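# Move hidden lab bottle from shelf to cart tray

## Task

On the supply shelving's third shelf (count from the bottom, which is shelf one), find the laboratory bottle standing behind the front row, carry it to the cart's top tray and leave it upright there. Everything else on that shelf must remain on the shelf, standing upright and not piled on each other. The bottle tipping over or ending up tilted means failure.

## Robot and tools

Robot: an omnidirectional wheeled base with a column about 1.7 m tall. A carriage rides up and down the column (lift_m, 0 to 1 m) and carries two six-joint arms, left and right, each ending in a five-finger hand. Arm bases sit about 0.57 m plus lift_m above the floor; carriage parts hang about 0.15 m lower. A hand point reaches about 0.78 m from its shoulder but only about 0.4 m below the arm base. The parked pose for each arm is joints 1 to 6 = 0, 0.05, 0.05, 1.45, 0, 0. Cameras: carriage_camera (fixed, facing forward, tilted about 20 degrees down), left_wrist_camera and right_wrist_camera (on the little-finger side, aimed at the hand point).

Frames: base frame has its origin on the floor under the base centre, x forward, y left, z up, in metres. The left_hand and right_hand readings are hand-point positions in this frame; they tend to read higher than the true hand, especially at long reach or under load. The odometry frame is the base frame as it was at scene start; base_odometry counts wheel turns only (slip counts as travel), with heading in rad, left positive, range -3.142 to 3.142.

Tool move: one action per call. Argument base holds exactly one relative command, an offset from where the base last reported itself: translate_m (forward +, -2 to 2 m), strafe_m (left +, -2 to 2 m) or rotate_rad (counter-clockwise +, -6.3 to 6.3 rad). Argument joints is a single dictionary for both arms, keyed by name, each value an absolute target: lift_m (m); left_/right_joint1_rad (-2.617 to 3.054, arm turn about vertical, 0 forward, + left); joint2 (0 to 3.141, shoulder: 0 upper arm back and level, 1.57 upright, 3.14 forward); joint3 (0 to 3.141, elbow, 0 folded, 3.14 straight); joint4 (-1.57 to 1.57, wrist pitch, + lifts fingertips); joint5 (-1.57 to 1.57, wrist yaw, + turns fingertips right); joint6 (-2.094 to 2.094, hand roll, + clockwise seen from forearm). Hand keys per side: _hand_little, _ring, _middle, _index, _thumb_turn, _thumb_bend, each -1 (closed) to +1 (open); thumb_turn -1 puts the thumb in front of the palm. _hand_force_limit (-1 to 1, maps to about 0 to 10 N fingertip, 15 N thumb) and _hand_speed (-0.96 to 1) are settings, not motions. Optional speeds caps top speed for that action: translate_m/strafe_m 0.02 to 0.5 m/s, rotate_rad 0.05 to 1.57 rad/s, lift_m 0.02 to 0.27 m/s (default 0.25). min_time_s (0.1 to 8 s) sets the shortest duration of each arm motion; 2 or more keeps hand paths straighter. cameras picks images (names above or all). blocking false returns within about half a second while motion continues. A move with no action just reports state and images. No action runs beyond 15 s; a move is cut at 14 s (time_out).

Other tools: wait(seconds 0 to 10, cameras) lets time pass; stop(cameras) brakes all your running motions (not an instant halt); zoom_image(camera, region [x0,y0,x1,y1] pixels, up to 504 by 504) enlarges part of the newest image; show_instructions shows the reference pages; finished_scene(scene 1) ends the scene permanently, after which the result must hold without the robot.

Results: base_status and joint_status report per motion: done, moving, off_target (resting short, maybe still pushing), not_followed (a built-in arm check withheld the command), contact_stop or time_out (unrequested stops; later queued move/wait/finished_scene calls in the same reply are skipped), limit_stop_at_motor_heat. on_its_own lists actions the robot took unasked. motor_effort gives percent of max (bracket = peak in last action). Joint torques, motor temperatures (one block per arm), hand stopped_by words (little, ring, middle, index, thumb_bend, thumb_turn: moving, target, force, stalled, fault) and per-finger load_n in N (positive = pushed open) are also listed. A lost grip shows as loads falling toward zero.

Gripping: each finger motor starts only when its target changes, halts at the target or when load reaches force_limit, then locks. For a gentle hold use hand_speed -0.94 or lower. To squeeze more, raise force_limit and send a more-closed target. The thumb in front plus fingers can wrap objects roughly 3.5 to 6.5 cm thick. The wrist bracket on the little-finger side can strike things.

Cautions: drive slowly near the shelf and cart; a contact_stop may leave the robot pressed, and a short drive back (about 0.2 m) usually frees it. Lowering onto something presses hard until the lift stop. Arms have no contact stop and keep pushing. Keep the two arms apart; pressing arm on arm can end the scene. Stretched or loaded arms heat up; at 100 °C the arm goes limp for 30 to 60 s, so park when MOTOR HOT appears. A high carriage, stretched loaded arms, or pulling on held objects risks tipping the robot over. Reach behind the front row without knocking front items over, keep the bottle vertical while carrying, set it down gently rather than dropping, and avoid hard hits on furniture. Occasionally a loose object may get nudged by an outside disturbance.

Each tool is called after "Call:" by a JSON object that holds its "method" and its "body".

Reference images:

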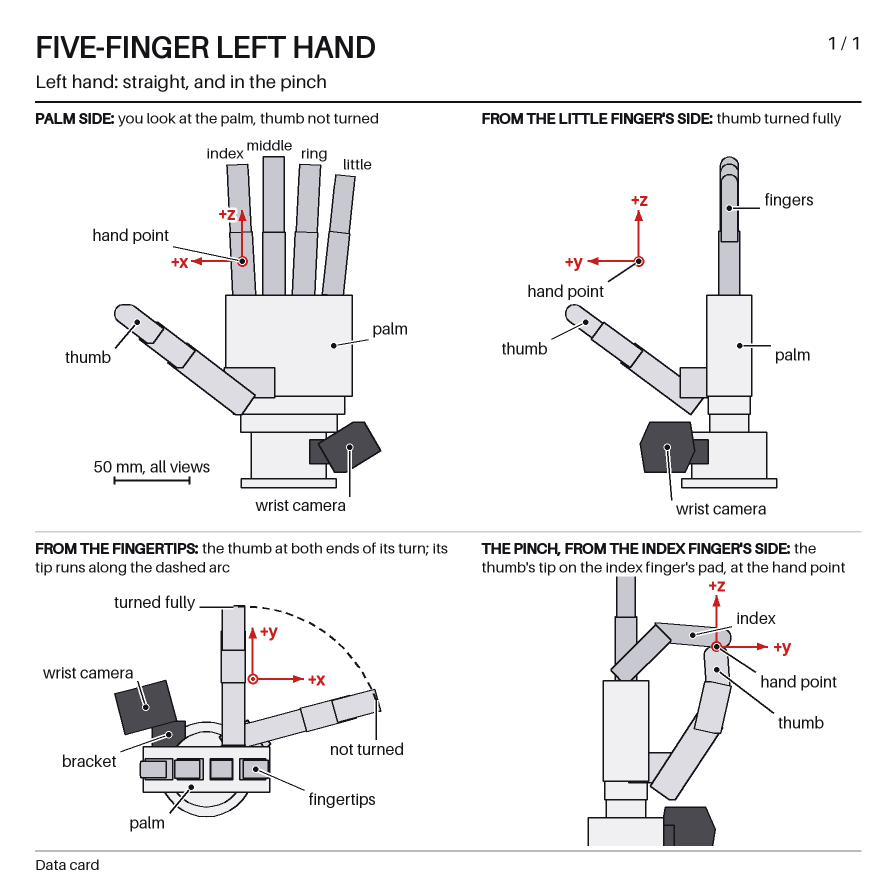

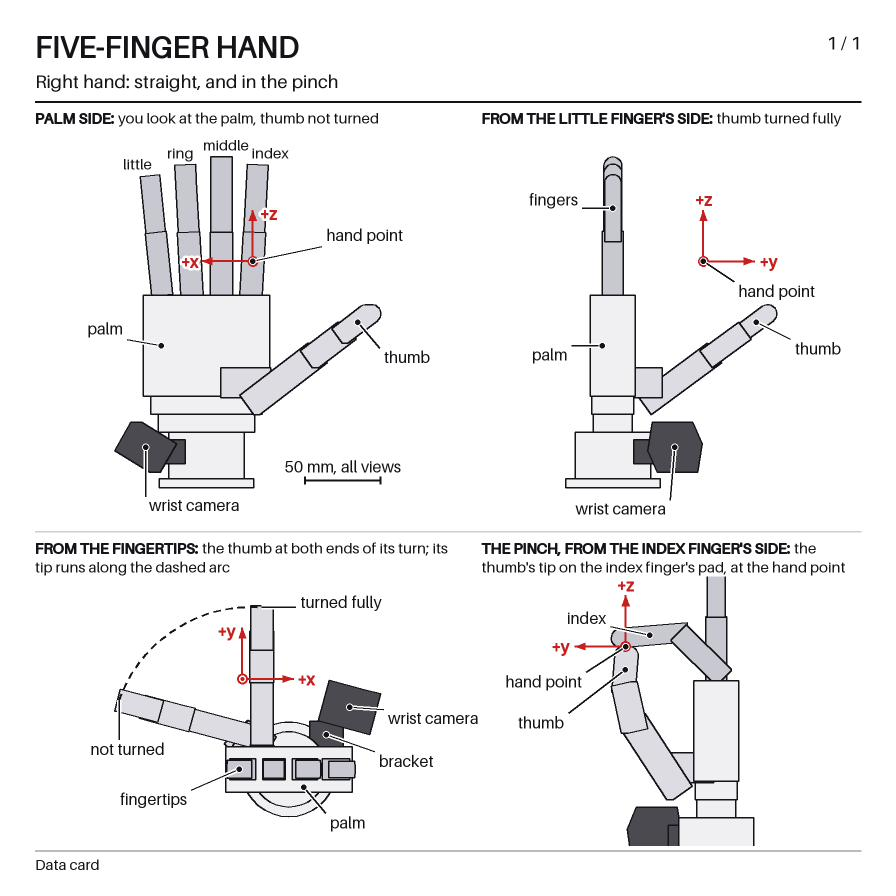

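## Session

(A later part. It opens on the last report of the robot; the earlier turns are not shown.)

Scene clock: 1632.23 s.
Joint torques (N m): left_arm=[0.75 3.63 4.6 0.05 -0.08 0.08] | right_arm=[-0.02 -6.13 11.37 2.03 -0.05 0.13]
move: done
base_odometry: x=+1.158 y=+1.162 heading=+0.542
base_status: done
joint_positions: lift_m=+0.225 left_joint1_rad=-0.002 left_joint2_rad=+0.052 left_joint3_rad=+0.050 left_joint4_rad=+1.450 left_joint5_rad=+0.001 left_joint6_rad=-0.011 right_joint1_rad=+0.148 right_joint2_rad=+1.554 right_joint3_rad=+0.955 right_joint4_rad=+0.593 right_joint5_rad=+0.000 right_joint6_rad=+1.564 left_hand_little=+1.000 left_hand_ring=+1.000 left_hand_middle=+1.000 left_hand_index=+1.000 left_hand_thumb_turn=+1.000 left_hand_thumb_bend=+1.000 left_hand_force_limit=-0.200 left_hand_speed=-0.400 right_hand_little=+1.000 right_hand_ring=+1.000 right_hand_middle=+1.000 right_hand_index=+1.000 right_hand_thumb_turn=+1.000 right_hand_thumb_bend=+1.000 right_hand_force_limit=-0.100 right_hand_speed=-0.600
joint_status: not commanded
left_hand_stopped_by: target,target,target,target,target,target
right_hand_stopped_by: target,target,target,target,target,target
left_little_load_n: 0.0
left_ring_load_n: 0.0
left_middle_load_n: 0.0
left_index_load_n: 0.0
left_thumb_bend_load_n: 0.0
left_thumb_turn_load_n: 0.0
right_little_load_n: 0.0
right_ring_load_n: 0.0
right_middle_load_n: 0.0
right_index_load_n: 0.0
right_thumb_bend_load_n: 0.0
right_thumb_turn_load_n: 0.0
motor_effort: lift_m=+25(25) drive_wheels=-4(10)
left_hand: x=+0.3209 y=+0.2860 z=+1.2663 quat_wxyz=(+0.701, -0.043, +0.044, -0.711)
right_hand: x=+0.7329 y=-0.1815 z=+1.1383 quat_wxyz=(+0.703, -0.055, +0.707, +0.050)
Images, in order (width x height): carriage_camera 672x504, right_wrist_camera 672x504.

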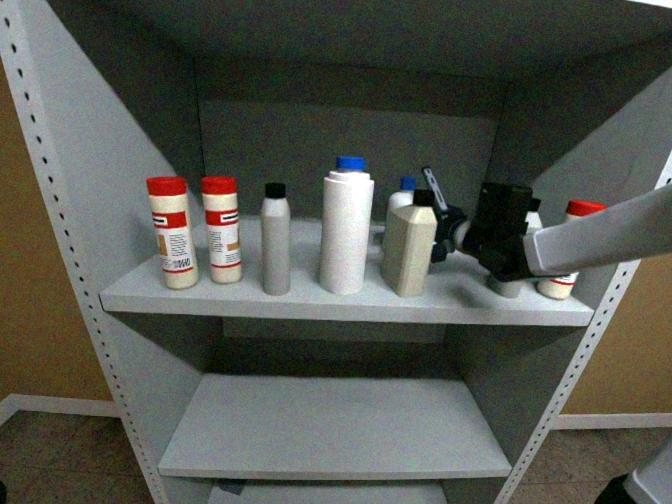

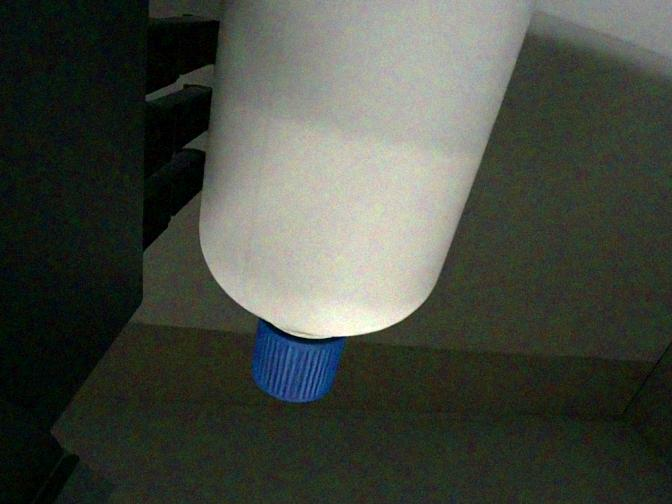

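Call:
{"method": "move", "body": {"joints": {"right_hand_thumb_turn": -1.0, "right_hand_speed": -0.7}, "cameras": ["carriage_camera", "right_wrist_camera"]}}

Call:
{"method": "zoom_image", "body": {"camera": "carriage_camera", "region": [360, 150, 480, 240]}}

Scene clock: 1648.40 s.
Joint torques (N m): left_arm=[0.75 3.59 4.77 0.04 -0.08 0.09] | right_arm=[-0.08 -6.17 11.38 2.03 -0.05 0.14]
move: done
base_odometry: x=+1.158 y=+1.162 heading=+0.542
base_status: not commanded
joint_positions: lift_m=+0.225 left_joint1_rad=-0.002 left_joint2_rad=+0.052 left_joint3_rad=+0.050 left_joint4_rad=+1.450 left_joint5_rad=+0.001 left_joint6_rad=-0.011 right_joint1_rad=+0.148 right_joint2_rad=+1.554 right_joint3_rad=+0.955 right_joint4_rad=+0.593 right_joint5_rad=+0.000 right_joint6_rad=+1.564 left_hand_little=+1.000 left_hand_ring=+1.000 left_hand_middle=+1.000 left_hand_index=+1.000 left_hand_thumb_turn=+1.000 left_hand_thumb_bend=+1.000 left_hand_force_limit=-0.200 left_hand_speed=-0.400 right_hand_little=+1.000 right_hand_ring=+1.000 right_hand_middle=+1.000 right_hand_index=+1.000 right_hand_thumb_turn=-1.000 right_hand_thumb_bend=+1.000 right_hand_force_limit=-0.100 right_hand_speed=-0.700
joint_status: all done
left_hand_stopped_by: target,target,target,target,target,target
right_hand_stopped_by: target,target,target,target,target,target
left_little_load_n: 0.0
left_ring_load_n: 0.0
left_middle_load_n: 0.0
left_index_load_n: 0.0
left_thumb_bend_load_n: 0.0
left_thumb_turn_load_n: 0.0
right_little_load_n: 0.0
right_ring_load_n: 0.0
right_middle_load_n: 0.0
right_index_load_n: 0.0
right_thumb_bend_load_n: 0.0
right_thumb_turn_load_n: -0.5
motor_effort: lift_m=+25(25) drive_wheels=-3(4)
left_hand: x=+0.3209 y=+0.2860 z=+1.2663 quat_wxyz=(+0.701, -0.043, +0.044, -0.711)
right_hand: x=+0.7329 y=-0.1815 z=+1.1383 quat_wxyz=(+0.703, -0.055, +0.707, +0.050)
Images, in order (width x height): carriage_camera 672x504, right_wrist_camera 672x504.

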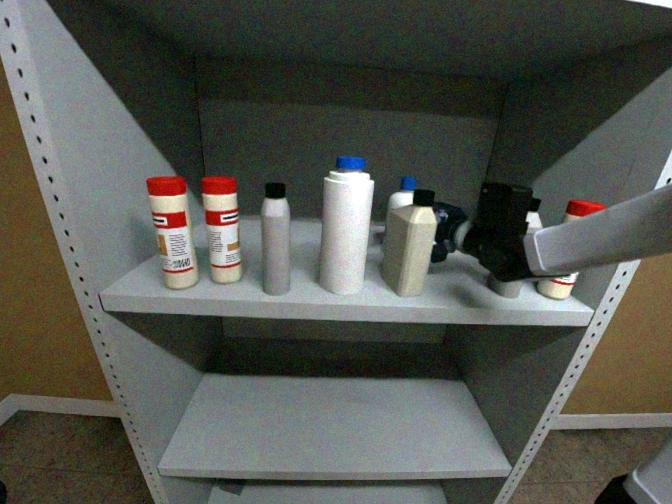

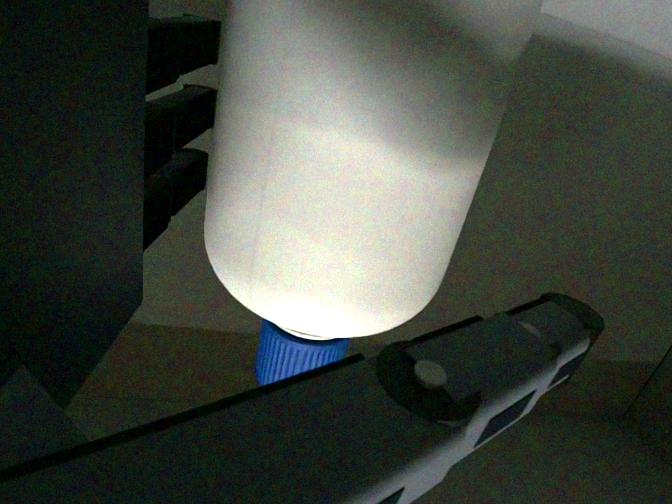

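Scaled by 4.200.

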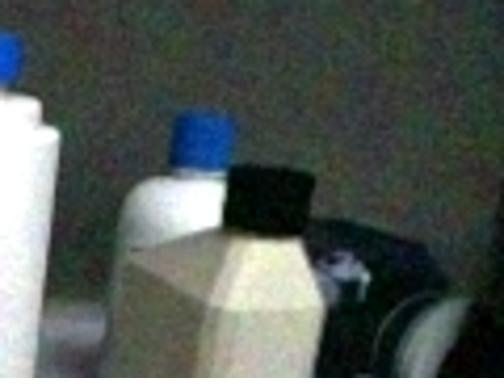

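Call:
{"method": "move", "body": {"joints": {"right_hand_speed": -0.88, "right_hand_force_limit": -0.7, "right_hand_thumb_bend": 0.3}, "cameras": ["right_wrist_camera"]}}

Scene clock: 1656.40 s.
Joint torques (N m): left_arm=[0.75 3.59 4.77 0.04 -0.08 0.09] | right_arm=[-0.08 -6.17 11.37 2.03 -0.05 0.14]
move: done
base_odometry: x=+1.158 y=+1.162 heading=+0.542
base_status: not commanded
joint_positions: lift_m=+0.225 left_joint1_rad=-0.002 left_joint2_rad=+0.052 left_joint3_rad=+0.050 left_joint4_rad=+1.450 left_joint5_rad=+0.001 left_joint6_rad=-0.011 right_joint1_rad=+0.148 right_joint2_rad=+1.554 right_joint3_rad=+0.955 right_joint4_rad=+0.593 right_joint5_rad=+0.000 right_joint6_rad=+1.564 left_hand_little=+1.000 left_hand_ring=+1.000 left_hand_middle=+1.000 left_hand_index=+1.000 left_hand_thumb_turn=+1.000 left_hand_thumb_bend=+1.000 left_hand_force_limit=-0.200 left_hand_speed=-0.400 right_hand_little=+1.000 right_hand_ring=+1.000 right_hand_middle=+1.000 right_hand_index=+1.000 right_hand_thumb_turn=-1.000 right_hand_thumb_bend=+0.300 right_hand_force_limit=-0.700 right_hand_speed=-0.880
joint_status: all done
left_hand_stopped_by: target,target,target,target,target,target
right_hand_stopped_by: target,target,target,target,target,target
left_little_load_n: 0.0
left_ring_load_n: 0.5
left_middle_load_n: 0.0
left_index_load_n: 0.0
left_thumb_bend_load_n: 0.0
left_thumb_turn_load_n: 0.0
right_little_load_n: 0.0
right_ring_load_n: 0.0
right_middle_load_n: 0.0
right_index_load_n: 0.0
right_thumb_bend_load_n: 0.5
right_thumb_turn_load_n: 0.0
motor_effort: lift_m=+24(25) drive_wheels=-4(4)
left_hand: x=+0.3209 y=+0.2860 z=+1.2663 quat_wxyz=(+0.701, -0.043, +0.044, -0.711)
right_hand: x=+0.7329 y=-0.1815 z=+1.1383 quat_wxyz=(+0.703, -0.055, +0.707, +0.050)
Images, in order (width x height): right_wrist_camera 672x504.

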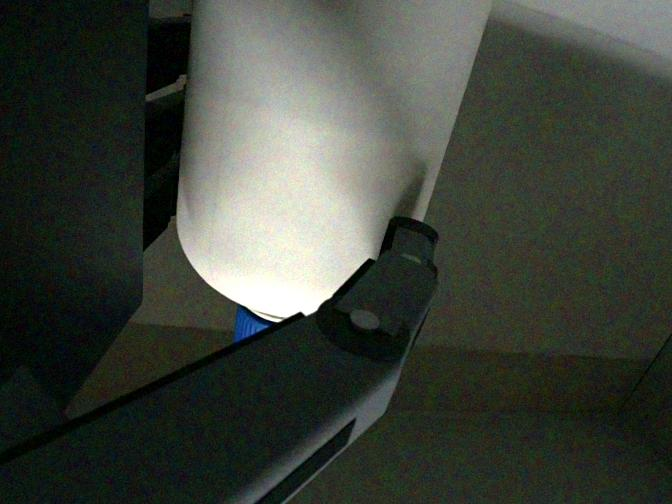

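Call:
{"method": "move", "body": {"joints": {"right_hand_speed": -0.9, "right_hand_force_limit": -0.2, "right_hand_index": -0.6, "right_hand_middle": -0.6, "right_hand_ring": -0.6, "right_hand_little": -0.6}, "cameras": ["carriage_camera", "right_wrist_camera"]}}

Scene clock: 1667.03 s.
Joint torques (N m): left_arm=[0.73 3.59 4.77 0.04 -0.07 0.08] | right_arm=[-0.08 -6.17 11.37 2.03 -0.05 0.16]
move: off_target
base_odometry: x=+1.158 y=+1.162 heading=+0.542
base_status: not commanded
joint_positions: lift_m=+0.225 left_joint1_rad=-0.002 left_joint2_rad=+0.052 left_joint3_rad=+0.050 left_joint4_rad=+1.450 left_joint5_rad=+0.001 left_joint6_rad=-0.011 right_joint1_rad=+0.148 right_joint2_rad=+1.554 right_joint3_rad=+0.955 right_joint4_rad=+0.593 right_joint5_rad=+0.001 right_joint6_rad=+1.562 left_hand_little=+1.000 left_hand_ring=+1.000 left_hand_middle=+1.000 left_hand_index=+1.000 left_hand_thumb_turn=+1.000 left_hand_thumb_bend=+1.000 left_hand_force_limit=-0.200 left_hand_speed=-0.400 right_hand_little=+0.769 right_hand_ring=+0.787 right_hand_middle=+0.779 right_hand_index=+0.760 right_hand_thumb_turn=-1.000 right_hand_thumb_bend=+0.305 right_hand_force_limit=-0.200 right_hand_speed=-0.900
joint_status: right_hand_little off_target (ended at +0.769, target -0.600); right_hand_ring off_target (ended at +0.787, target -0.600); right_hand_middle off_target (ended at +0.779, target -0.600); right_hand_index off_target (ended at +0.760, target -0.600); the others done
left_hand_stopped_by: target,target,target,target,target,target
right_hand_stopped_by: force,force,force,force,target,target
left_little_load_n: 0.0
left_ring_load_n: 0.0
left_middle_load_n: 0.0
left_index_load_n: 0.0
left_thumb_bend_load_n: 0.0
left_thumb_turn_load_n: -0.5
right_little_load_n: 4.0
right_ring_load_n: 1.0
right_middle_load_n: 2.0
right_index_load_n: 4.5
right_thumb_bend_load_n: 19.0
right_thumb_turn_load_n: 3.0
motor_effort: lift_m=+24(25) drive_wheels=-4(4)
left_hand: x=+0.3209 y=+0.2860 z=+1.2663 quat_wxyz=(+0.701, -0.043, +0.044, -0.711)
right_hand: x=+0.7330 y=-0.1815 z=+1.1382 quat_wxyz=(+0.703, -0.055, +0.707, +0.049)
Images, in order (width x height): carriage_camera 672x504, right_wrist_camera 672x504.

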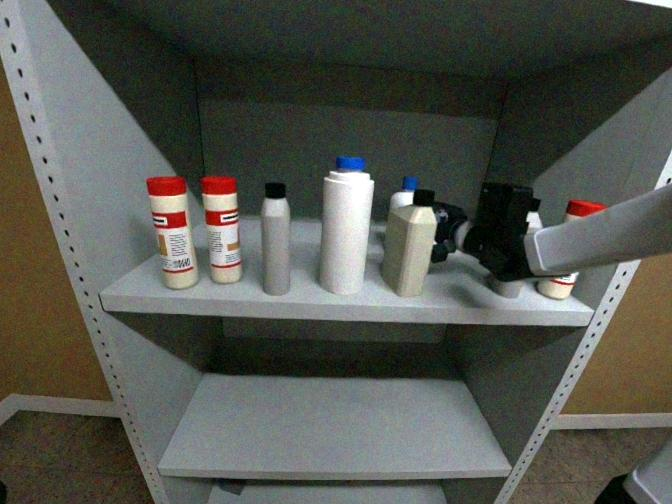

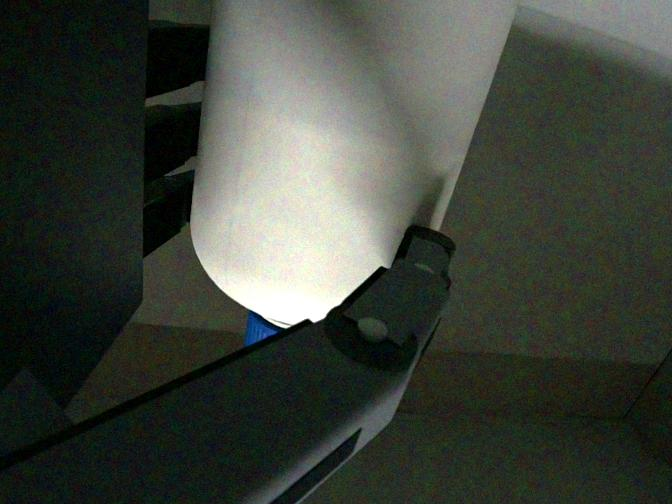

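Call:
{"method": "move", "body": {"joints": {"right_hand_speed": -0.9, "right_hand_thumb_bend": 0.6}, "cameras": ["right_wrist_camera"]}}

Call:
{"method": "move", "body": {"joints": {"right_hand_speed": -0.9, "right_hand_force_limit": -0.2, "right_hand_index": -0.4, "right_hand_middle": -0.4, "right_hand_ring": -0.4, "right_hand_little": -0.4}, "cameras": ["right_wrist_camera"]}}

Scene clock: 1680.20 s.
Joint torques (N m): left_arm=[0.75 3.6 4.77 0.04 -0.08 0.08] | right_arm=[-0.08 -6.17 11.37 2.03 -0.05 0.17]
move: done
base_odometry: x=+1.158 y=+1.162 heading=+0.542
base_status: not commanded
joint_positions: lift_m=+0.225 left_joint1_rad=-0.002 left_joint2_rad=+0.052 left_joint3_rad=+0.050 left_joint4_rad=+1.450 left_joint5_rad=+0.001 left_joint6_rad=-0.011 right_joint1_rad=+0.148 right_joint2_rad=+1.554 right_joint3_rad=+0.955 right_joint4_rad=+0.593 right_joint5_rad=+0.001 right_joint6_rad=+1.562 left_hand_little=+1.000 left_hand_ring=+1.000 left_hand_middle=+1.000 left_hand_index=+1.000 left_hand_thumb_turn=+1.000 left_hand_thumb_bend=+1.000 left_hand_force_limit=-0.200 left_hand_speed=-0.400 right_hand_little=+0.769 right_hand_ring=+0.787 right_hand_middle=+0.779 right_hand_index=+0.760 right_hand_thumb_turn=-1.000 right_hand_thumb_bend=+0.600 right_hand_force_limit=-0.200 right_hand_speed=-0.900
joint_status: all done
left_hand_stopped_by: target,target,target,target,target,target
right_hand_stopped_by: force,force,force,force,target,target
left_little_load_n: 0.0
left_ring_load_n: 0.0
left_middle_load_n: 0.0
left_index_load_n: 0.0
left_thumb_bend_load_n: 0.0
left_thumb_turn_load_n: 0.0
right_little_load_n: 0.5
right_ring_load_n: 0.0
right_middle_load_n: 0.0
right_index_load_n: 0.0
right_thumb_bend_load_n: -0.5
right_thumb_turn_load_n: 0.0
motor_effort: lift_m=+25(25) drive_wheels=-3(4)
left_hand: x=+0.3209 y=+0.2860 z=+1.2663 quat_wxyz=(+0.701, -0.043, +0.044, -0.711)
right_hand: x=+0.7330 y=-0.1815 z=+1.1382 quat_wxyz=(+0.703, -0.055, +0.707, +0.049)
Images, in order (width x height): right_wrist_camera 672x504.

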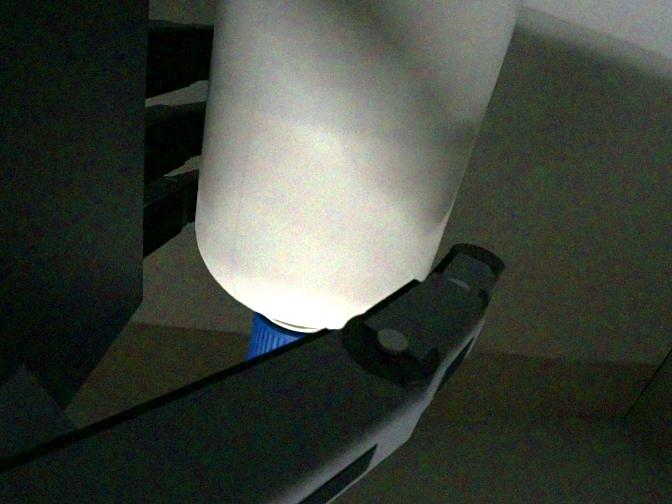

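Scene clock: 1681.60 s.
Joint torques (N m): left_arm=[0.75 3.59 4.75 0.05 -0.08 0.08] | right_arm=[-0.08 -6.16 11.37 2.03 -0.05 0.17]
move: off_target
base_odometry: x=+1.158 y=+1.162 heading=+0.542
base_status: not commanded
joint_positions: lift_m=+0.225 left_joint1_rad=-0.002 left_joint2_rad=+0.052 left_joint3_rad=+0.050 left_joint4_rad=+1.450 left_joint5_rad=+0.001 left_joint6_rad=-0.011 right_joint1_rad=+0.148 right_joint2_rad=+1.554 right_joint3_rad=+0.955 right_joint4_rad=+0.592 right_joint5_rad=+0.001 right_joint6_rad=+1.562 left_hand_little=+1.000 left_hand_ring=+1.000 left_hand_middle=+1.000 left_hand_index=+1.000 left_hand_thumb_turn=+1.000 left_hand_thumb_bend=+1.000 left_hand_force_limit=-0.200 left_hand_speed=-0.400 right_hand_little=+0.538 right_hand_ring=+0.510 right_hand_middle=+0.492 right_hand_index=+0.473 right_hand_thumb_turn=-1.000 right_hand_thumb_bend=+0.603 right_hand_force_limit=-0.200 right_hand_speed=-0.900
joint_status: right_hand_little off_target (ended at +0.538, target -0.400); right_hand_ring off_target (ended at +0.510, target -0.400); right_hand_middle off_target (ended at +0.492, target -0.400); right_hand_index off_target (ended at +0.473, target -0.400); the others done
left_hand_stopped_by: target,target,target,target,target,target
right_hand_stopped_by: force,force,force,force,target,target
left_little_load_n: 0.0
left_ring_load_n: 0.0
left_middle_load_n: 0.0
left_index_load_n: 0.0
left_thumb_bend_load_n: 0.0
left_thumb_turn_load_n: 0.0
right_little_load_n: 0.0
right_ring_load_n: 3.0
right_middle_load_n: 4.0
right_index_load_n: 4.0
right_thumb_bend_load_n: 12.5
right_thumb_turn_load_n: 0.0
motor_effort: lift_m=+25(25) drive_wheels=-4(4)
left_hand: x=+0.3209 y=+0.2860 z=+1.2663 quat_wxyz=(+0.701, -0.043, +0.044, -0.711)
right_hand: x=+0.7330 y=-0.1815 z=+1.1381 quat_wxyz=(+0.703, -0.055, +0.707, +0.049)
Images, in order (width x height): right_wrist_camera 672x504.

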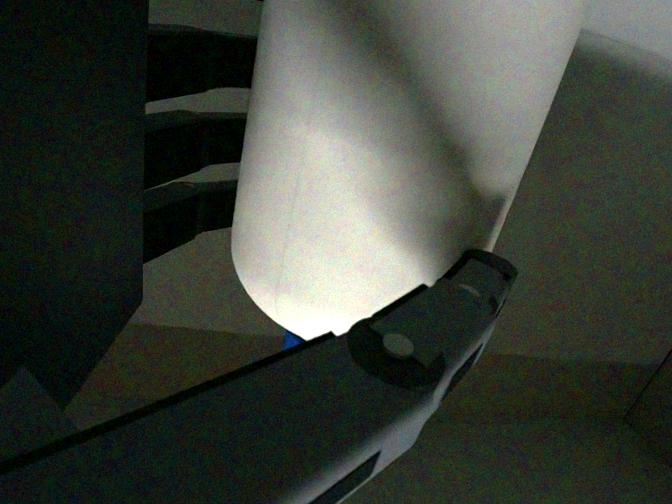

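Call:
{"method": "move", "body": {"joints": {"right_hand_speed": -0.9, "right_hand_force_limit": 0.1, "right_hand_index": -0.45, "right_hand_middle": -0.45, "right_hand_ring": -0.45, "right_hand_little": -0.45, "right_hand_thumb_bend": 0.2}, "cameras": ["right_wrist_camera"]}}

Scene clock: 1688.00 s.
Joint torques (N m): left_arm=[0.75 3.6 4.77 0.04 -0.08 0.09] | right_arm=[-0.08 -6.17 11.37 2.03 -0.05 0.18]
move: off_target
base_odometry: x=+1.158 y=+1.162 heading=+0.542
base_status: not commanded
joint_positions: lift_m=+0.225 left_joint1_rad=-0.002 left_joint2_rad=+0.052 left_joint3_rad=+0.050 left_joint4_rad=+1.450 left_joint5_rad=+0.001 left_joint6_rad=-0.011 right_joint1_rad=+0.148 right_joint2_rad=+1.554 right_joint3_rad=+0.955 right_joint4_rad=+0.592 right_joint5_rad=+0.001 right_joint6_rad=+1.562 left_hand_little=+1.000 left_hand_ring=+1.000 left_hand_middle=+1.000 left_hand_index=+1.000 left_hand_thumb_turn=+1.000 left_hand_thumb_bend=+1.000 left_hand_force_limit=-0.200 left_hand_speed=-0.400 right_hand_little=+0.457 right_hand_ring=+0.475 right_hand_middle=+0.466 right_hand_index=+0.448 right_hand_thumb_turn=-1.000 right_hand_thumb_bend=+0.605 right_hand_force_limit=+0.100 right_hand_speed=-0.900
joint_status: right_hand_little off_target (ended at +0.457, target -0.450); right_hand_ring off_target (ended at +0.475, target -0.450); right_hand_middle off_target (ended at +0.466, target -0.450); right_hand_index off_target (ended at +0.448, target -0.450); right_hand_thumb_bend off_target (ended at +0.605, target +0.200); the others done
left_hand_stopped_by: target,target,target,target,target,target
right_hand_stopped_by: force,force,force,force,force,target
left_little_load_n: 0.0
left_ring_load_n: -0.5
left_middle_load_n: 0.0
left_index_load_n: 0.0
left_thumb_bend_load_n: 0.0
left_thumb_turn_load_n: 0.0
right_little_load_n: 6.5
right_ring_load_n: 2.5
right_middle_load_n: 2.5
right_index_load_n: 5.0
right_thumb_bend_load_n: 18.5
right_thumb_turn_load_n: 4.5
motor_effort: lift_m=+24(25) drive_wheels=-4(4)
left_hand: x=+0.3209 y=+0.2860 z=+1.2663 quat_wxyz=(+0.701, -0.043, +0.044, -0.711)
right_hand: x=+0.7330 y=-0.1814 z=+1.1380 quat_wxyz=(+0.703, -0.055, +0.707, +0.049)
Images, in order (width x height): right_wrist_camera 672x504.

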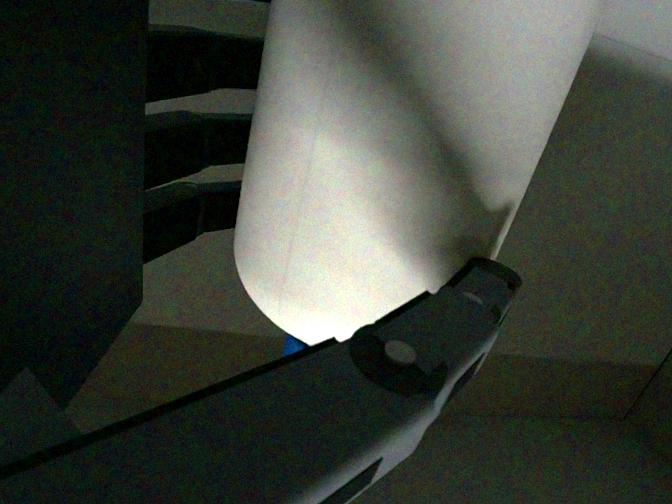

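Call:
{"method": "move", "body": {"joints": {"lift_m": 0.25}, "speeds": {"lift_m": 0.04}, "cameras": ["carriage_camera", "right_wrist_camera"]}}

Call:
{"method": "zoom_image", "body": {"camera": "carriage_camera", "region": [320, 150, 520, 310]}}

Scene clock: 1693.57 s.
Joint torques (N m): left_arm=[0.75 3.56 4.81 0.1 -0.08 0.08] | right_arm=[-0.08 -7.25 11.3 2.59 -0.06 0.21]
move: done
base_odometry: x=+1.158 y=+1.162 heading=+0.542
base_status: not commanded
joint_positions: lift_m=+0.250 left_joint1_rad=-0.002 left_joint2_rad=+0.052 left_joint3_rad=+0.050 left_joint4_rad=+1.450 left_joint5_rad=+0.001 left_joint6_rad=-0.011 right_joint1_rad=+0.148 right_joint2_rad=+1.565 right_joint3_rad=+0.955 right_joint4_rad=+0.536 right_joint5_rad=+0.001 right_joint6_rad=+1.558 left_hand_little=+1.000 left_hand_ring=+1.000 left_hand_middle=+1.000 left_hand_index=+1.000 left_hand_thumb_turn=+1.000 left_hand_thumb_bend=+1.000 left_hand_force_limit=-0.200 left_hand_speed=-0.400 right_hand_little=+0.457 right_hand_ring=+0.475 right_hand_middle=+0.466 right_hand_index=+0.448 right_hand_thumb_turn=-1.000 right_hand_thumb_bend=+0.605 right_hand_force_limit=+0.100 right_hand_speed=-0.900
joint_status: all done
left_hand_stopped_by: target,target,target,target,target,target
right_hand_stopped_by: force,force,force,force,force,target
left_little_load_n: 0.0
left_ring_load_n: 0.0
left_middle_load_n: 0.0
left_index_load_n: 0.0
left_thumb_bend_load_n: 0.0
left_thumb_turn_load_n: 0.0
right_little_load_n: 6.0
right_ring_load_n: 2.5
right_middle_load_n: 3.0
right_index_load_n: 5.0
right_thumb_bend_load_n: 18.5
right_thumb_turn_load_n: 5.0
motor_effort: lift_m=+31(34) drive_wheels=-4(4)
left_hand: x=+0.3211 y=+0.2860 z=+1.2906 quat_wxyz=(+0.701, -0.043, +0.044, -0.711)
right_hand: x=+0.7360 y=-0.1809 z=+1.1421 quat_wxyz=(+0.679, -0.059, +0.730, +0.046)
Images, in order (width x height): carriage_camera 672x504, right_wrist_camera 672x504.

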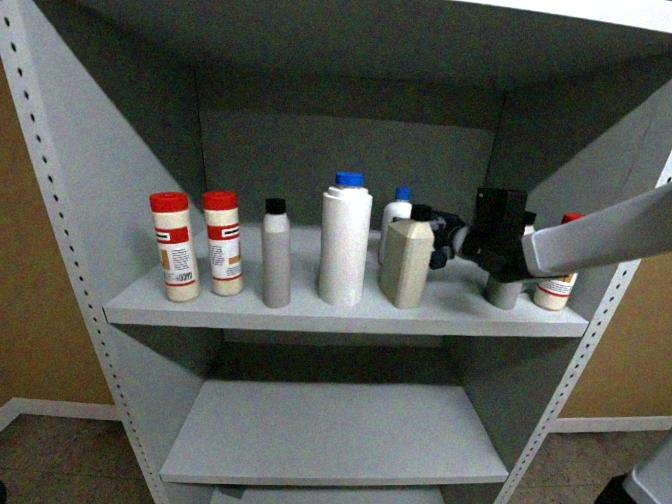

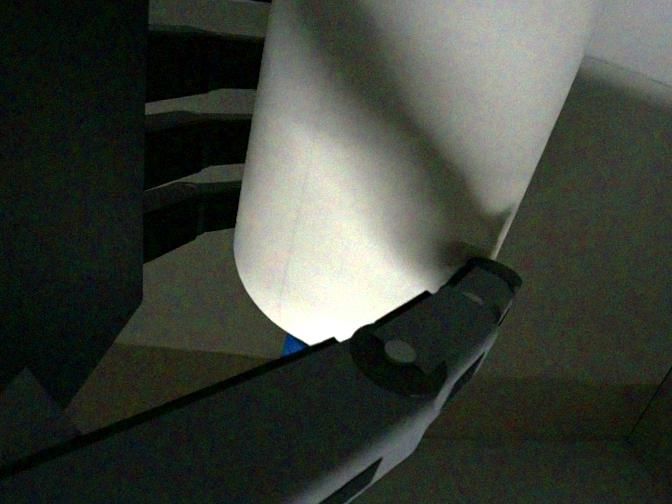

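Scaled by 2.520.

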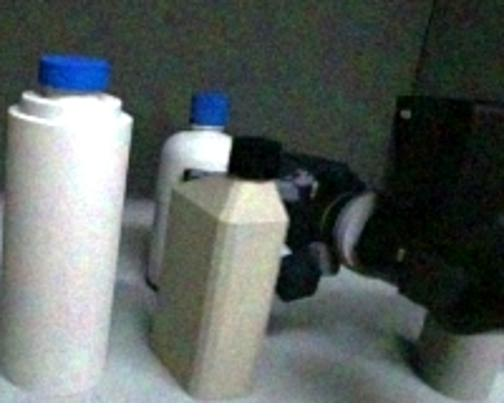

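Call:
{"method": "move", "body": {"joints": {"lift_m": 0.28, "right_joint4_rad": 0.66}, "speeds": {"lift_m": 0.04}, "cameras": ["carriage_camera", "right_wrist_camera"]}}

Call:
{"method": "zoom_image", "body": {"camera": "carriage_camera", "region": [320, 150, 520, 310]}}

Scene clock: 1701.83 s.
Joint torques (N m): left_arm=[0.75 3.62 4.93 0.05 -0.08 0.08] | right_arm=[-0.06 -7.92 11.33 3.07 -0.05 0.27]
move: off_target
base_odometry: x=+1.158 y=+1.162 heading=+0.542
base_status: not commanded
joint_positions: lift_m=+0.280 left_joint1_rad=-0.002 left_joint2_rad=+0.052 left_joint3_rad=+0.049 left_joint4_rad=+1.450 left_joint5_rad=+0.001 left_joint6_rad=-0.011 right_joint1_rad=+0.148 right_joint2_rad=+1.571 right_joint3_rad=+0.955 right_joint4_rad=+0.557 right_joint5_rad=+0.001 right_joint6_rad=+1.552 left_hand_little=+1.000 left_hand_ring=+1.000 left_hand_middle=+1.000 left_hand_index=+1.000 left_hand_thumb_turn=+1.000 left_hand_thumb_bend=+1.000 left_hand_force_limit=-0.200 left_hand_speed=-0.400 right_hand_little=+0.457 right_hand_ring=+0.475 right_hand_middle=+0.466 right_hand_index=+0.448 right_hand_thumb_turn=-1.000 right_hand_thumb_bend=+0.605 right_hand_force_limit=+0.100 right_hand_speed=-0.900
joint_status: right_joint4_rad off_target (ended at +0.557, target +0.660); the others done
left_hand_stopped_by: target,target,target,target,target,target
right_hand_stopped_by: force,force,force,force,force,target
left_little_load_n: 0.0
left_ring_load_n: 0.0
left_middle_load_n: 0.0
left_index_load_n: 0.0
left_thumb_bend_load_n: 0.0
left_thumb_turn_load_n: 0.0
right_little_load_n: 6.0
right_ring_load_n: 2.5
right_middle_load_n: 3.0
right_index_load_n: 5.0
right_thumb_bend_load_n: 18.5
right_thumb_turn_load_n: 4.5
motor_effort: lift_m=+31(35) drive_wheels=-3(4)
left_hand: x=+0.3212 y=+0.2860 z=+1.3203 quat_wxyz=(+0.701, -0.043, +0.044, -0.711)
right_hand: x=+0.7369 y=-0.1806 z=+1.1741 quat_wxyz=(+0.685, -0.060, +0.725, +0.044)
Images, in order (width x height): carriage_camera 672x504, right_wrist_camera 672x504.

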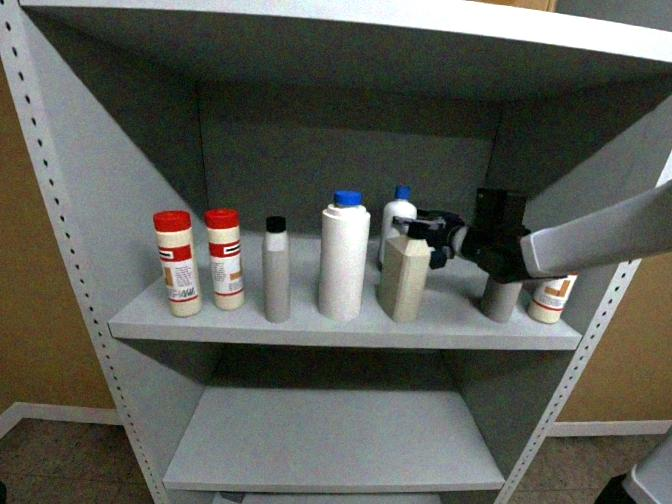

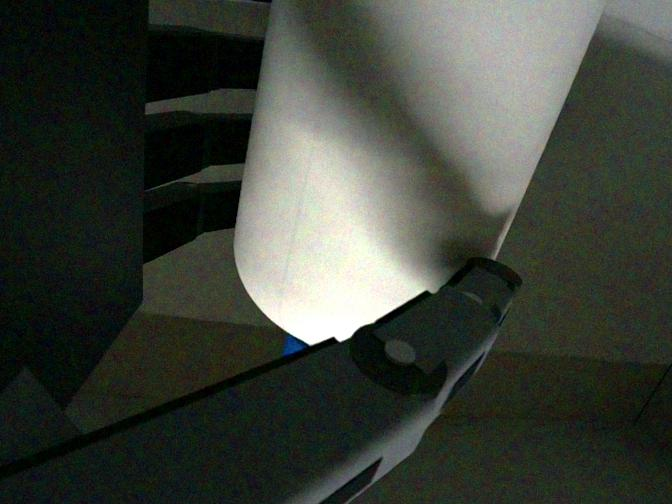

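Scaled by 2.520.

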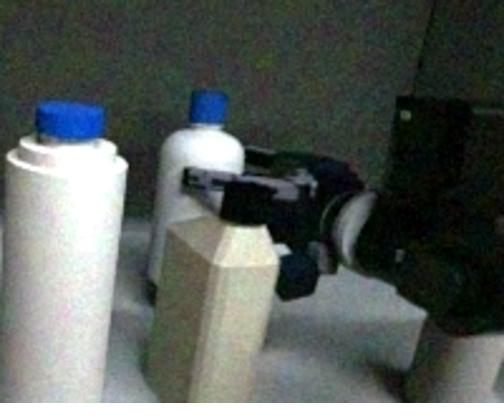

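Call:
{"method": "move", "body": {"joints": {"lift_m": 0.4}, "speeds": {"lift_m": 0.06}, "cameras": ["carriage_camera", "right_wrist_camera"]}}

Call:
{"method": "zoom_image", "body": {"camera": "carriage_camera", "region": [320, 150, 570, 350]}}

Scene clock: 1730.67 s.
Joint torques (N m): left_arm=[0.75 3.74 4.89 0.05 -0.08 0.08] | right_arm=[-0.09 -8.17 11.37 3.05 -0.05 0.29]
Motor temperatures (°C): left_arm=[19 28 30 22 17 19] | right_arm=[18 27 46 43 20 16]
move: done
base_odometry: x=+1.158 y=+1.162 heading=+0.542
base_status: not commanded
joint_positions: lift_m=+0.400 left_joint1_rad=-0.002 left_joint2_rad=+0.051 left_joint3_rad=+0.049 left_joint4_rad=+1.450 left_joint5_rad=+0.001 left_joint6_rad=-0.011 right_joint1_rad=+0.148 right_joint2_rad=+1.574 right_joint3_rad=+0.955 right_joint4_rad=+0.563 right_joint5_rad=+0.001 right_joint6_rad=+1.551 left_hand_little=+1.000 left_hand_ring=+1.000 left_hand_middle=+1.000 left_hand_index=+1.000 left_hand_thumb_turn=+1.000 left_hand_thumb_bend=+1.000 left_hand_force_limit=-0.200 left_hand_speed=-0.400 right_hand_little=+0.457 right_hand_ring=+0.475 right_hand_middle=+0.466 right_hand_index=+0.448 right_hand_thumb_turn=-1.000 right_hand_thumb_bend=+0.605 right_hand_force_limit=+0.100 right_hand_speed=-0.900
joint_status: all done
left_hand_stopped_by: target,target,target,target,target,target
right_hand_stopped_by: force,force,force,force,force,target
left_little_load_n: 0.0
left_ring_load_n: 0.0
left_middle_load_n: 0.0
left_index_load_n: 0.0
left_thumb_bend_load_n: 0.0
left_thumb_turn_load_n: 0.0
right_little_load_n: 6.0
right_ring_load_n: 2.5
right_middle_load_n: 3.0
right_index_load_n: 5.0
right_thumb_bend_load_n: 18.5
right_thumb_turn_load_n: 4.5
motor_effort: lift_m=+30(36) drive_wheels=-3(4)
left_hand: x=+0.3212 y=+0.2860 z=+1.4403 quat_wxyz=(+0.701, -0.043, +0.044, -0.711)
right_hand: x=+0.7373 y=-0.1805 z=+1.2943 quat_wxyz=(+0.686, -0.061, +0.724, +0.044)
Images, in order (width x height): carriage_camera 672x504, right_wrist_camera 672x504.

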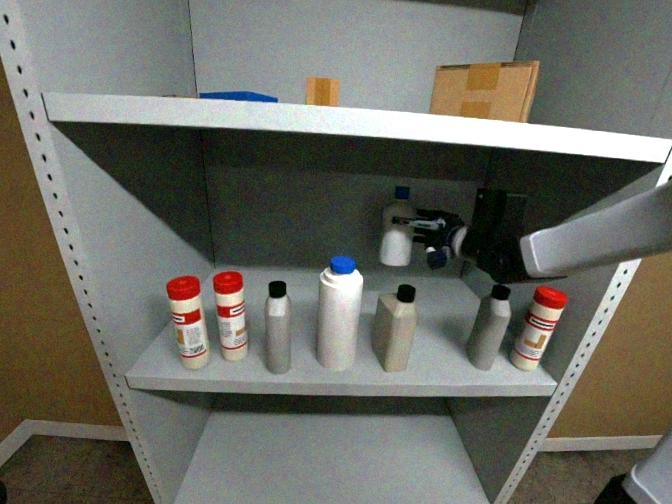

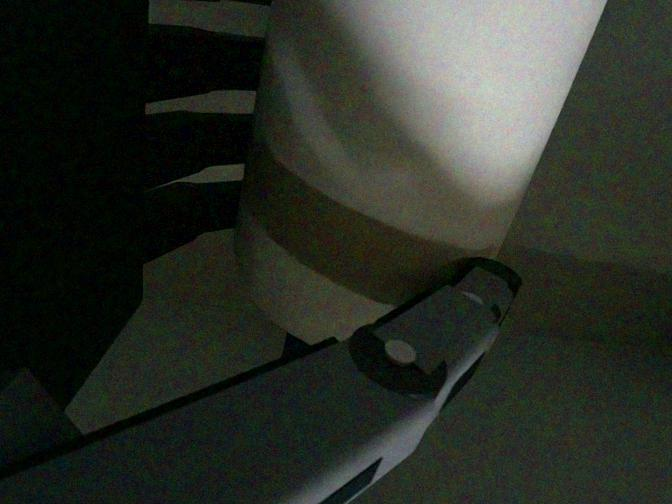

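Scaled by 2.016.

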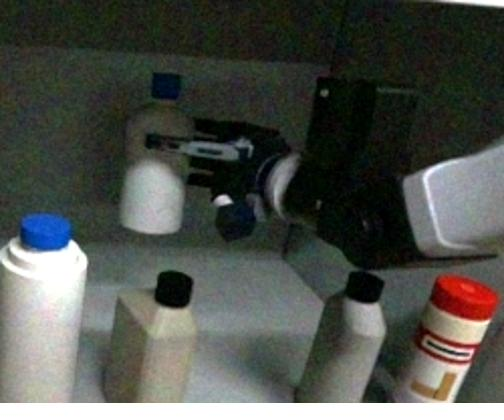

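Call:
{"method": "move", "body": {"base": {"strafe_m": -0.05}, "speeds": {"strafe_m": 0.05}, "cameras": []}}

Call:
{"method": "move", "body": {"base": {"translate_m": -0.12}, "speeds": {"translate_m": 0.08}, "cameras": ["carriage_camera", "right_wrist_camera"]}}

Scene clock: 1737.63 s.
Joint torques (N m): left_arm=[0.75 3.59 4.88 0 -0.08 0.09] | right_arm=[-0.05 -8.18 11.32 3.05 -0.06 0.29]
move: done
base_odometry: x=+1.184 y=+1.119 heading=+0.542
base_status: done
joint_positions: lift_m=+0.400 left_joint1_rad=-0.002 left_joint2_rad=+0.051 left_joint3_rad=+0.049 left_joint4_rad=+1.450 left_joint5_rad=+0.002 left_joint6_rad=-0.011 right_joint1_rad=+0.148 right_joint2_rad=+1.574 right_joint3_rad=+0.955 right_joint4_rad=+0.562 right_joint5_rad=+0.002 right_joint6_rad=+1.550 left_hand_little=+1.000 left_hand_ring=+1.000 left_hand_middle=+1.000 left_hand_index=+1.000 left_hand_thumb_turn=+1.000 left_hand_thumb_bend=+1.000 left_hand_force_limit=-0.200 left_hand_speed=-0.400 right_hand_little=+0.457 right_hand_ring=+0.475 right_hand_middle=+0.466 right_hand_index=+0.448 right_hand_thumb_turn=-1.000 right_hand_thumb_bend=+0.605 right_hand_force_limit=+0.100 right_hand_speed=-0.900
joint_status: not commanded
left_hand_stopped_by: target,target,target,target,target,target
right_hand_stopped_by: force,force,force,force,force,target
left_little_load_n: 0.0
left_ring_load_n: 0.0
left_middle_load_n: 0.5
left_index_load_n: 0.0
left_thumb_bend_load_n: 0.0
left_thumb_turn_load_n: 0.0
right_little_load_n: 6.0
right_ring_load_n: 2.5
right_middle_load_n: 2.5
right_index_load_n: 5.0
right_thumb_bend_load_n: 18.5
right_thumb_turn_load_n: 4.5
motor_effort: lift_m=+30(31) drive_wheels=-4(11)
left_hand: x=+0.3211 y=+0.2859 z=+1.4403 quat_wxyz=(+0.701, -0.043, +0.044, -0.711)
right_hand: x=+0.7374 y=-0.1806 z=+1.2939 quat_wxyz=(+0.686, -0.061, +0.724, +0.043)

Scene clock: 1739.77 s.
Joint torques (N m): left_arm=[0.75 3.67 4.94 0.03 -0.08 0.08] | right_arm=[-0.14 -8.18 11.28 3.07 -0.07 0.3]
move: done
base_odometry: x=+1.081 y=+1.057 heading=+0.542
base_status: done
joint_positions: lift_m=+0.400 left_joint1_rad=-0.002 left_joint2_rad=+0.051 left_joint3_rad=+0.049 left_joint4_rad=+1.450 left_joint5_rad=+0.002 left_joint6_rad=-0.011 right_joint1_rad=+0.148 right_joint2_rad=+1.574 right_joint3_rad=+0.955 right_joint4_rad=+0.561 right_joint5_rad=+0.002 right_joint6_rad=+1.550 left_hand_little=+1.000 left_hand_ring=+1.000 left_hand_middle=+1.000 left_hand_index=+1.000 left_hand_thumb_turn=+1.000 left_hand_thumb_bend=+1.000 left_hand_force_limit=-0.200 left_hand_speed=-0.400 right_hand_little=+0.457 right_hand_ring=+0.475 right_hand_middle=+0.466 right_hand_index=+0.448 right_hand_thumb_turn=-1.000 right_hand_thumb_bend=+0.605 right_hand_force_limit=+0.100 right_hand_speed=-0.900
joint_status: not commanded
left_hand_stopped_by: target,target,target,target,target,target
right_hand_stopped_by: force,force,force,force,force,target
left_little_load_n: 0.0
left_ring_load_n: 0.0
left_middle_load_n: 0.0
left_index_load_n: 0.0
left_thumb_bend_load_n: 0.0
left_thumb_turn_load_n: 0.0
right_little_load_n: 6.0
right_ring_load_n: 2.5
right_middle_load_n: 2.5
right_index_load_n: 5.0
right_thumb_bend_load_n: 18.5
right_thumb_turn_load_n: 4.5
motor_effort: lift_m=+30(31) drive_wheels=+0(11)
left_hand: x=+0.3213 y=+0.2859 z=+1.4403 quat_wxyz=(+0.701, -0.043, +0.044, -0.711)
right_hand: x=+0.7374 y=-0.1807 z=+1.2937 quat_wxyz=(+0.685, -0.061, +0.724, +0.043)
Images, in order (width x height): carriage_camera 672x504, right_wrist_camera 672x504.

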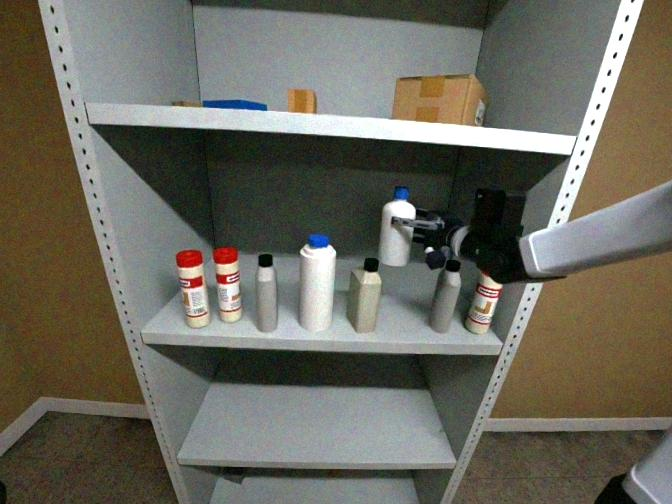

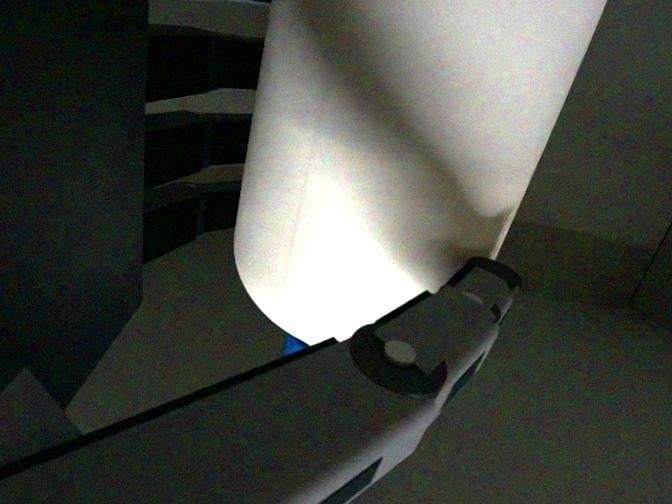

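Call:
{"method": "move", "body": {"base": {"translate_m": -0.4}, "speeds": {"translate_m": 0.15}, "cameras": ["carriage_camera"]}}

Call:
{"method": "zoom_image", "body": {"camera": "carriage_camera", "region": [180, 100, 520, 340]}}

Scene clock: 1747.40 s.
Joint torques (N m): left_arm=[0.75 3.64 4.93 0.04 -0.08 0.09] | right_arm=[-0.14 -8.2 11.32 3.06 -0.07 0.3]
move: done
base_odometry: x=+0.739 y=+0.851 heading=+0.542
base_status: done
joint_positions: lift_m=+0.400 left_joint1_rad=-0.002 left_joint2_rad=+0.051 left_joint3_rad=+0.049 left_joint4_rad=+1.450 left_joint5_rad=+0.002 left_joint6_rad=-0.011 right_joint1_rad=+0.148 right_joint2_rad=+1.574 right_joint3_rad=+0.955 right_joint4_rad=+0.561 right_joint5_rad=+0.003 right_joint6_rad=+1.550 left_hand_little=+1.000 left_hand_ring=+1.000 left_hand_middle=+1.000 left_hand_index=+1.000 left_hand_thumb_turn=+1.000 left_hand_thumb_bend=+1.000 left_hand_force_limit=-0.200 left_hand_speed=-0.400 right_hand_little=+0.457 right_hand_ring=+0.475 right_hand_middle=+0.466 right_hand_index=+0.448 right_hand_thumb_turn=-1.000 right_hand_thumb_bend=+0.605 right_hand_force_limit=+0.100 right_hand_speed=-0.900
joint_status: not commanded
left_hand_stopped_by: target,target,target,target,target,target
right_hand_stopped_by: force,force,force,force,force,target
left_little_load_n: 0.0
left_ring_load_n: 0.0
left_middle_load_n: 0.0
left_index_load_n: 0.0
left_thumb_bend_load_n: 0.0
left_thumb_turn_load_n: 0.5
right_little_load_n: 6.0
right_ring_load_n: 2.5
right_middle_load_n: 3.0
right_index_load_n: 5.0
right_thumb_bend_load_n: 18.5
right_thumb_turn_load_n: 4.5
motor_effort: lift_m=+30(31) drive_wheels=-2(15)
left_hand: x=+0.3213 y=+0.2859 z=+1.4403 quat_wxyz=(+0.701, -0.043, +0.044, -0.711)
right_hand: x=+0.7375 y=-0.1808 z=+1.2937 quat_wxyz=(+0.685, -0.061, +0.724, +0.043)
Images, in order (width x height): carriage_camera 672x504.

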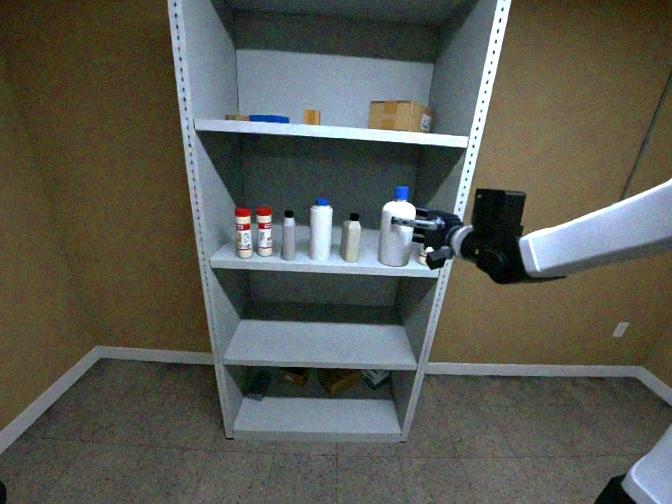

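Scaled by 1.482.

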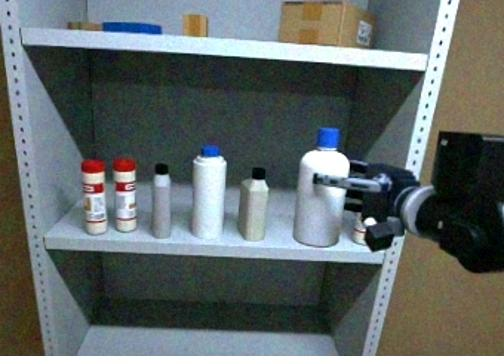

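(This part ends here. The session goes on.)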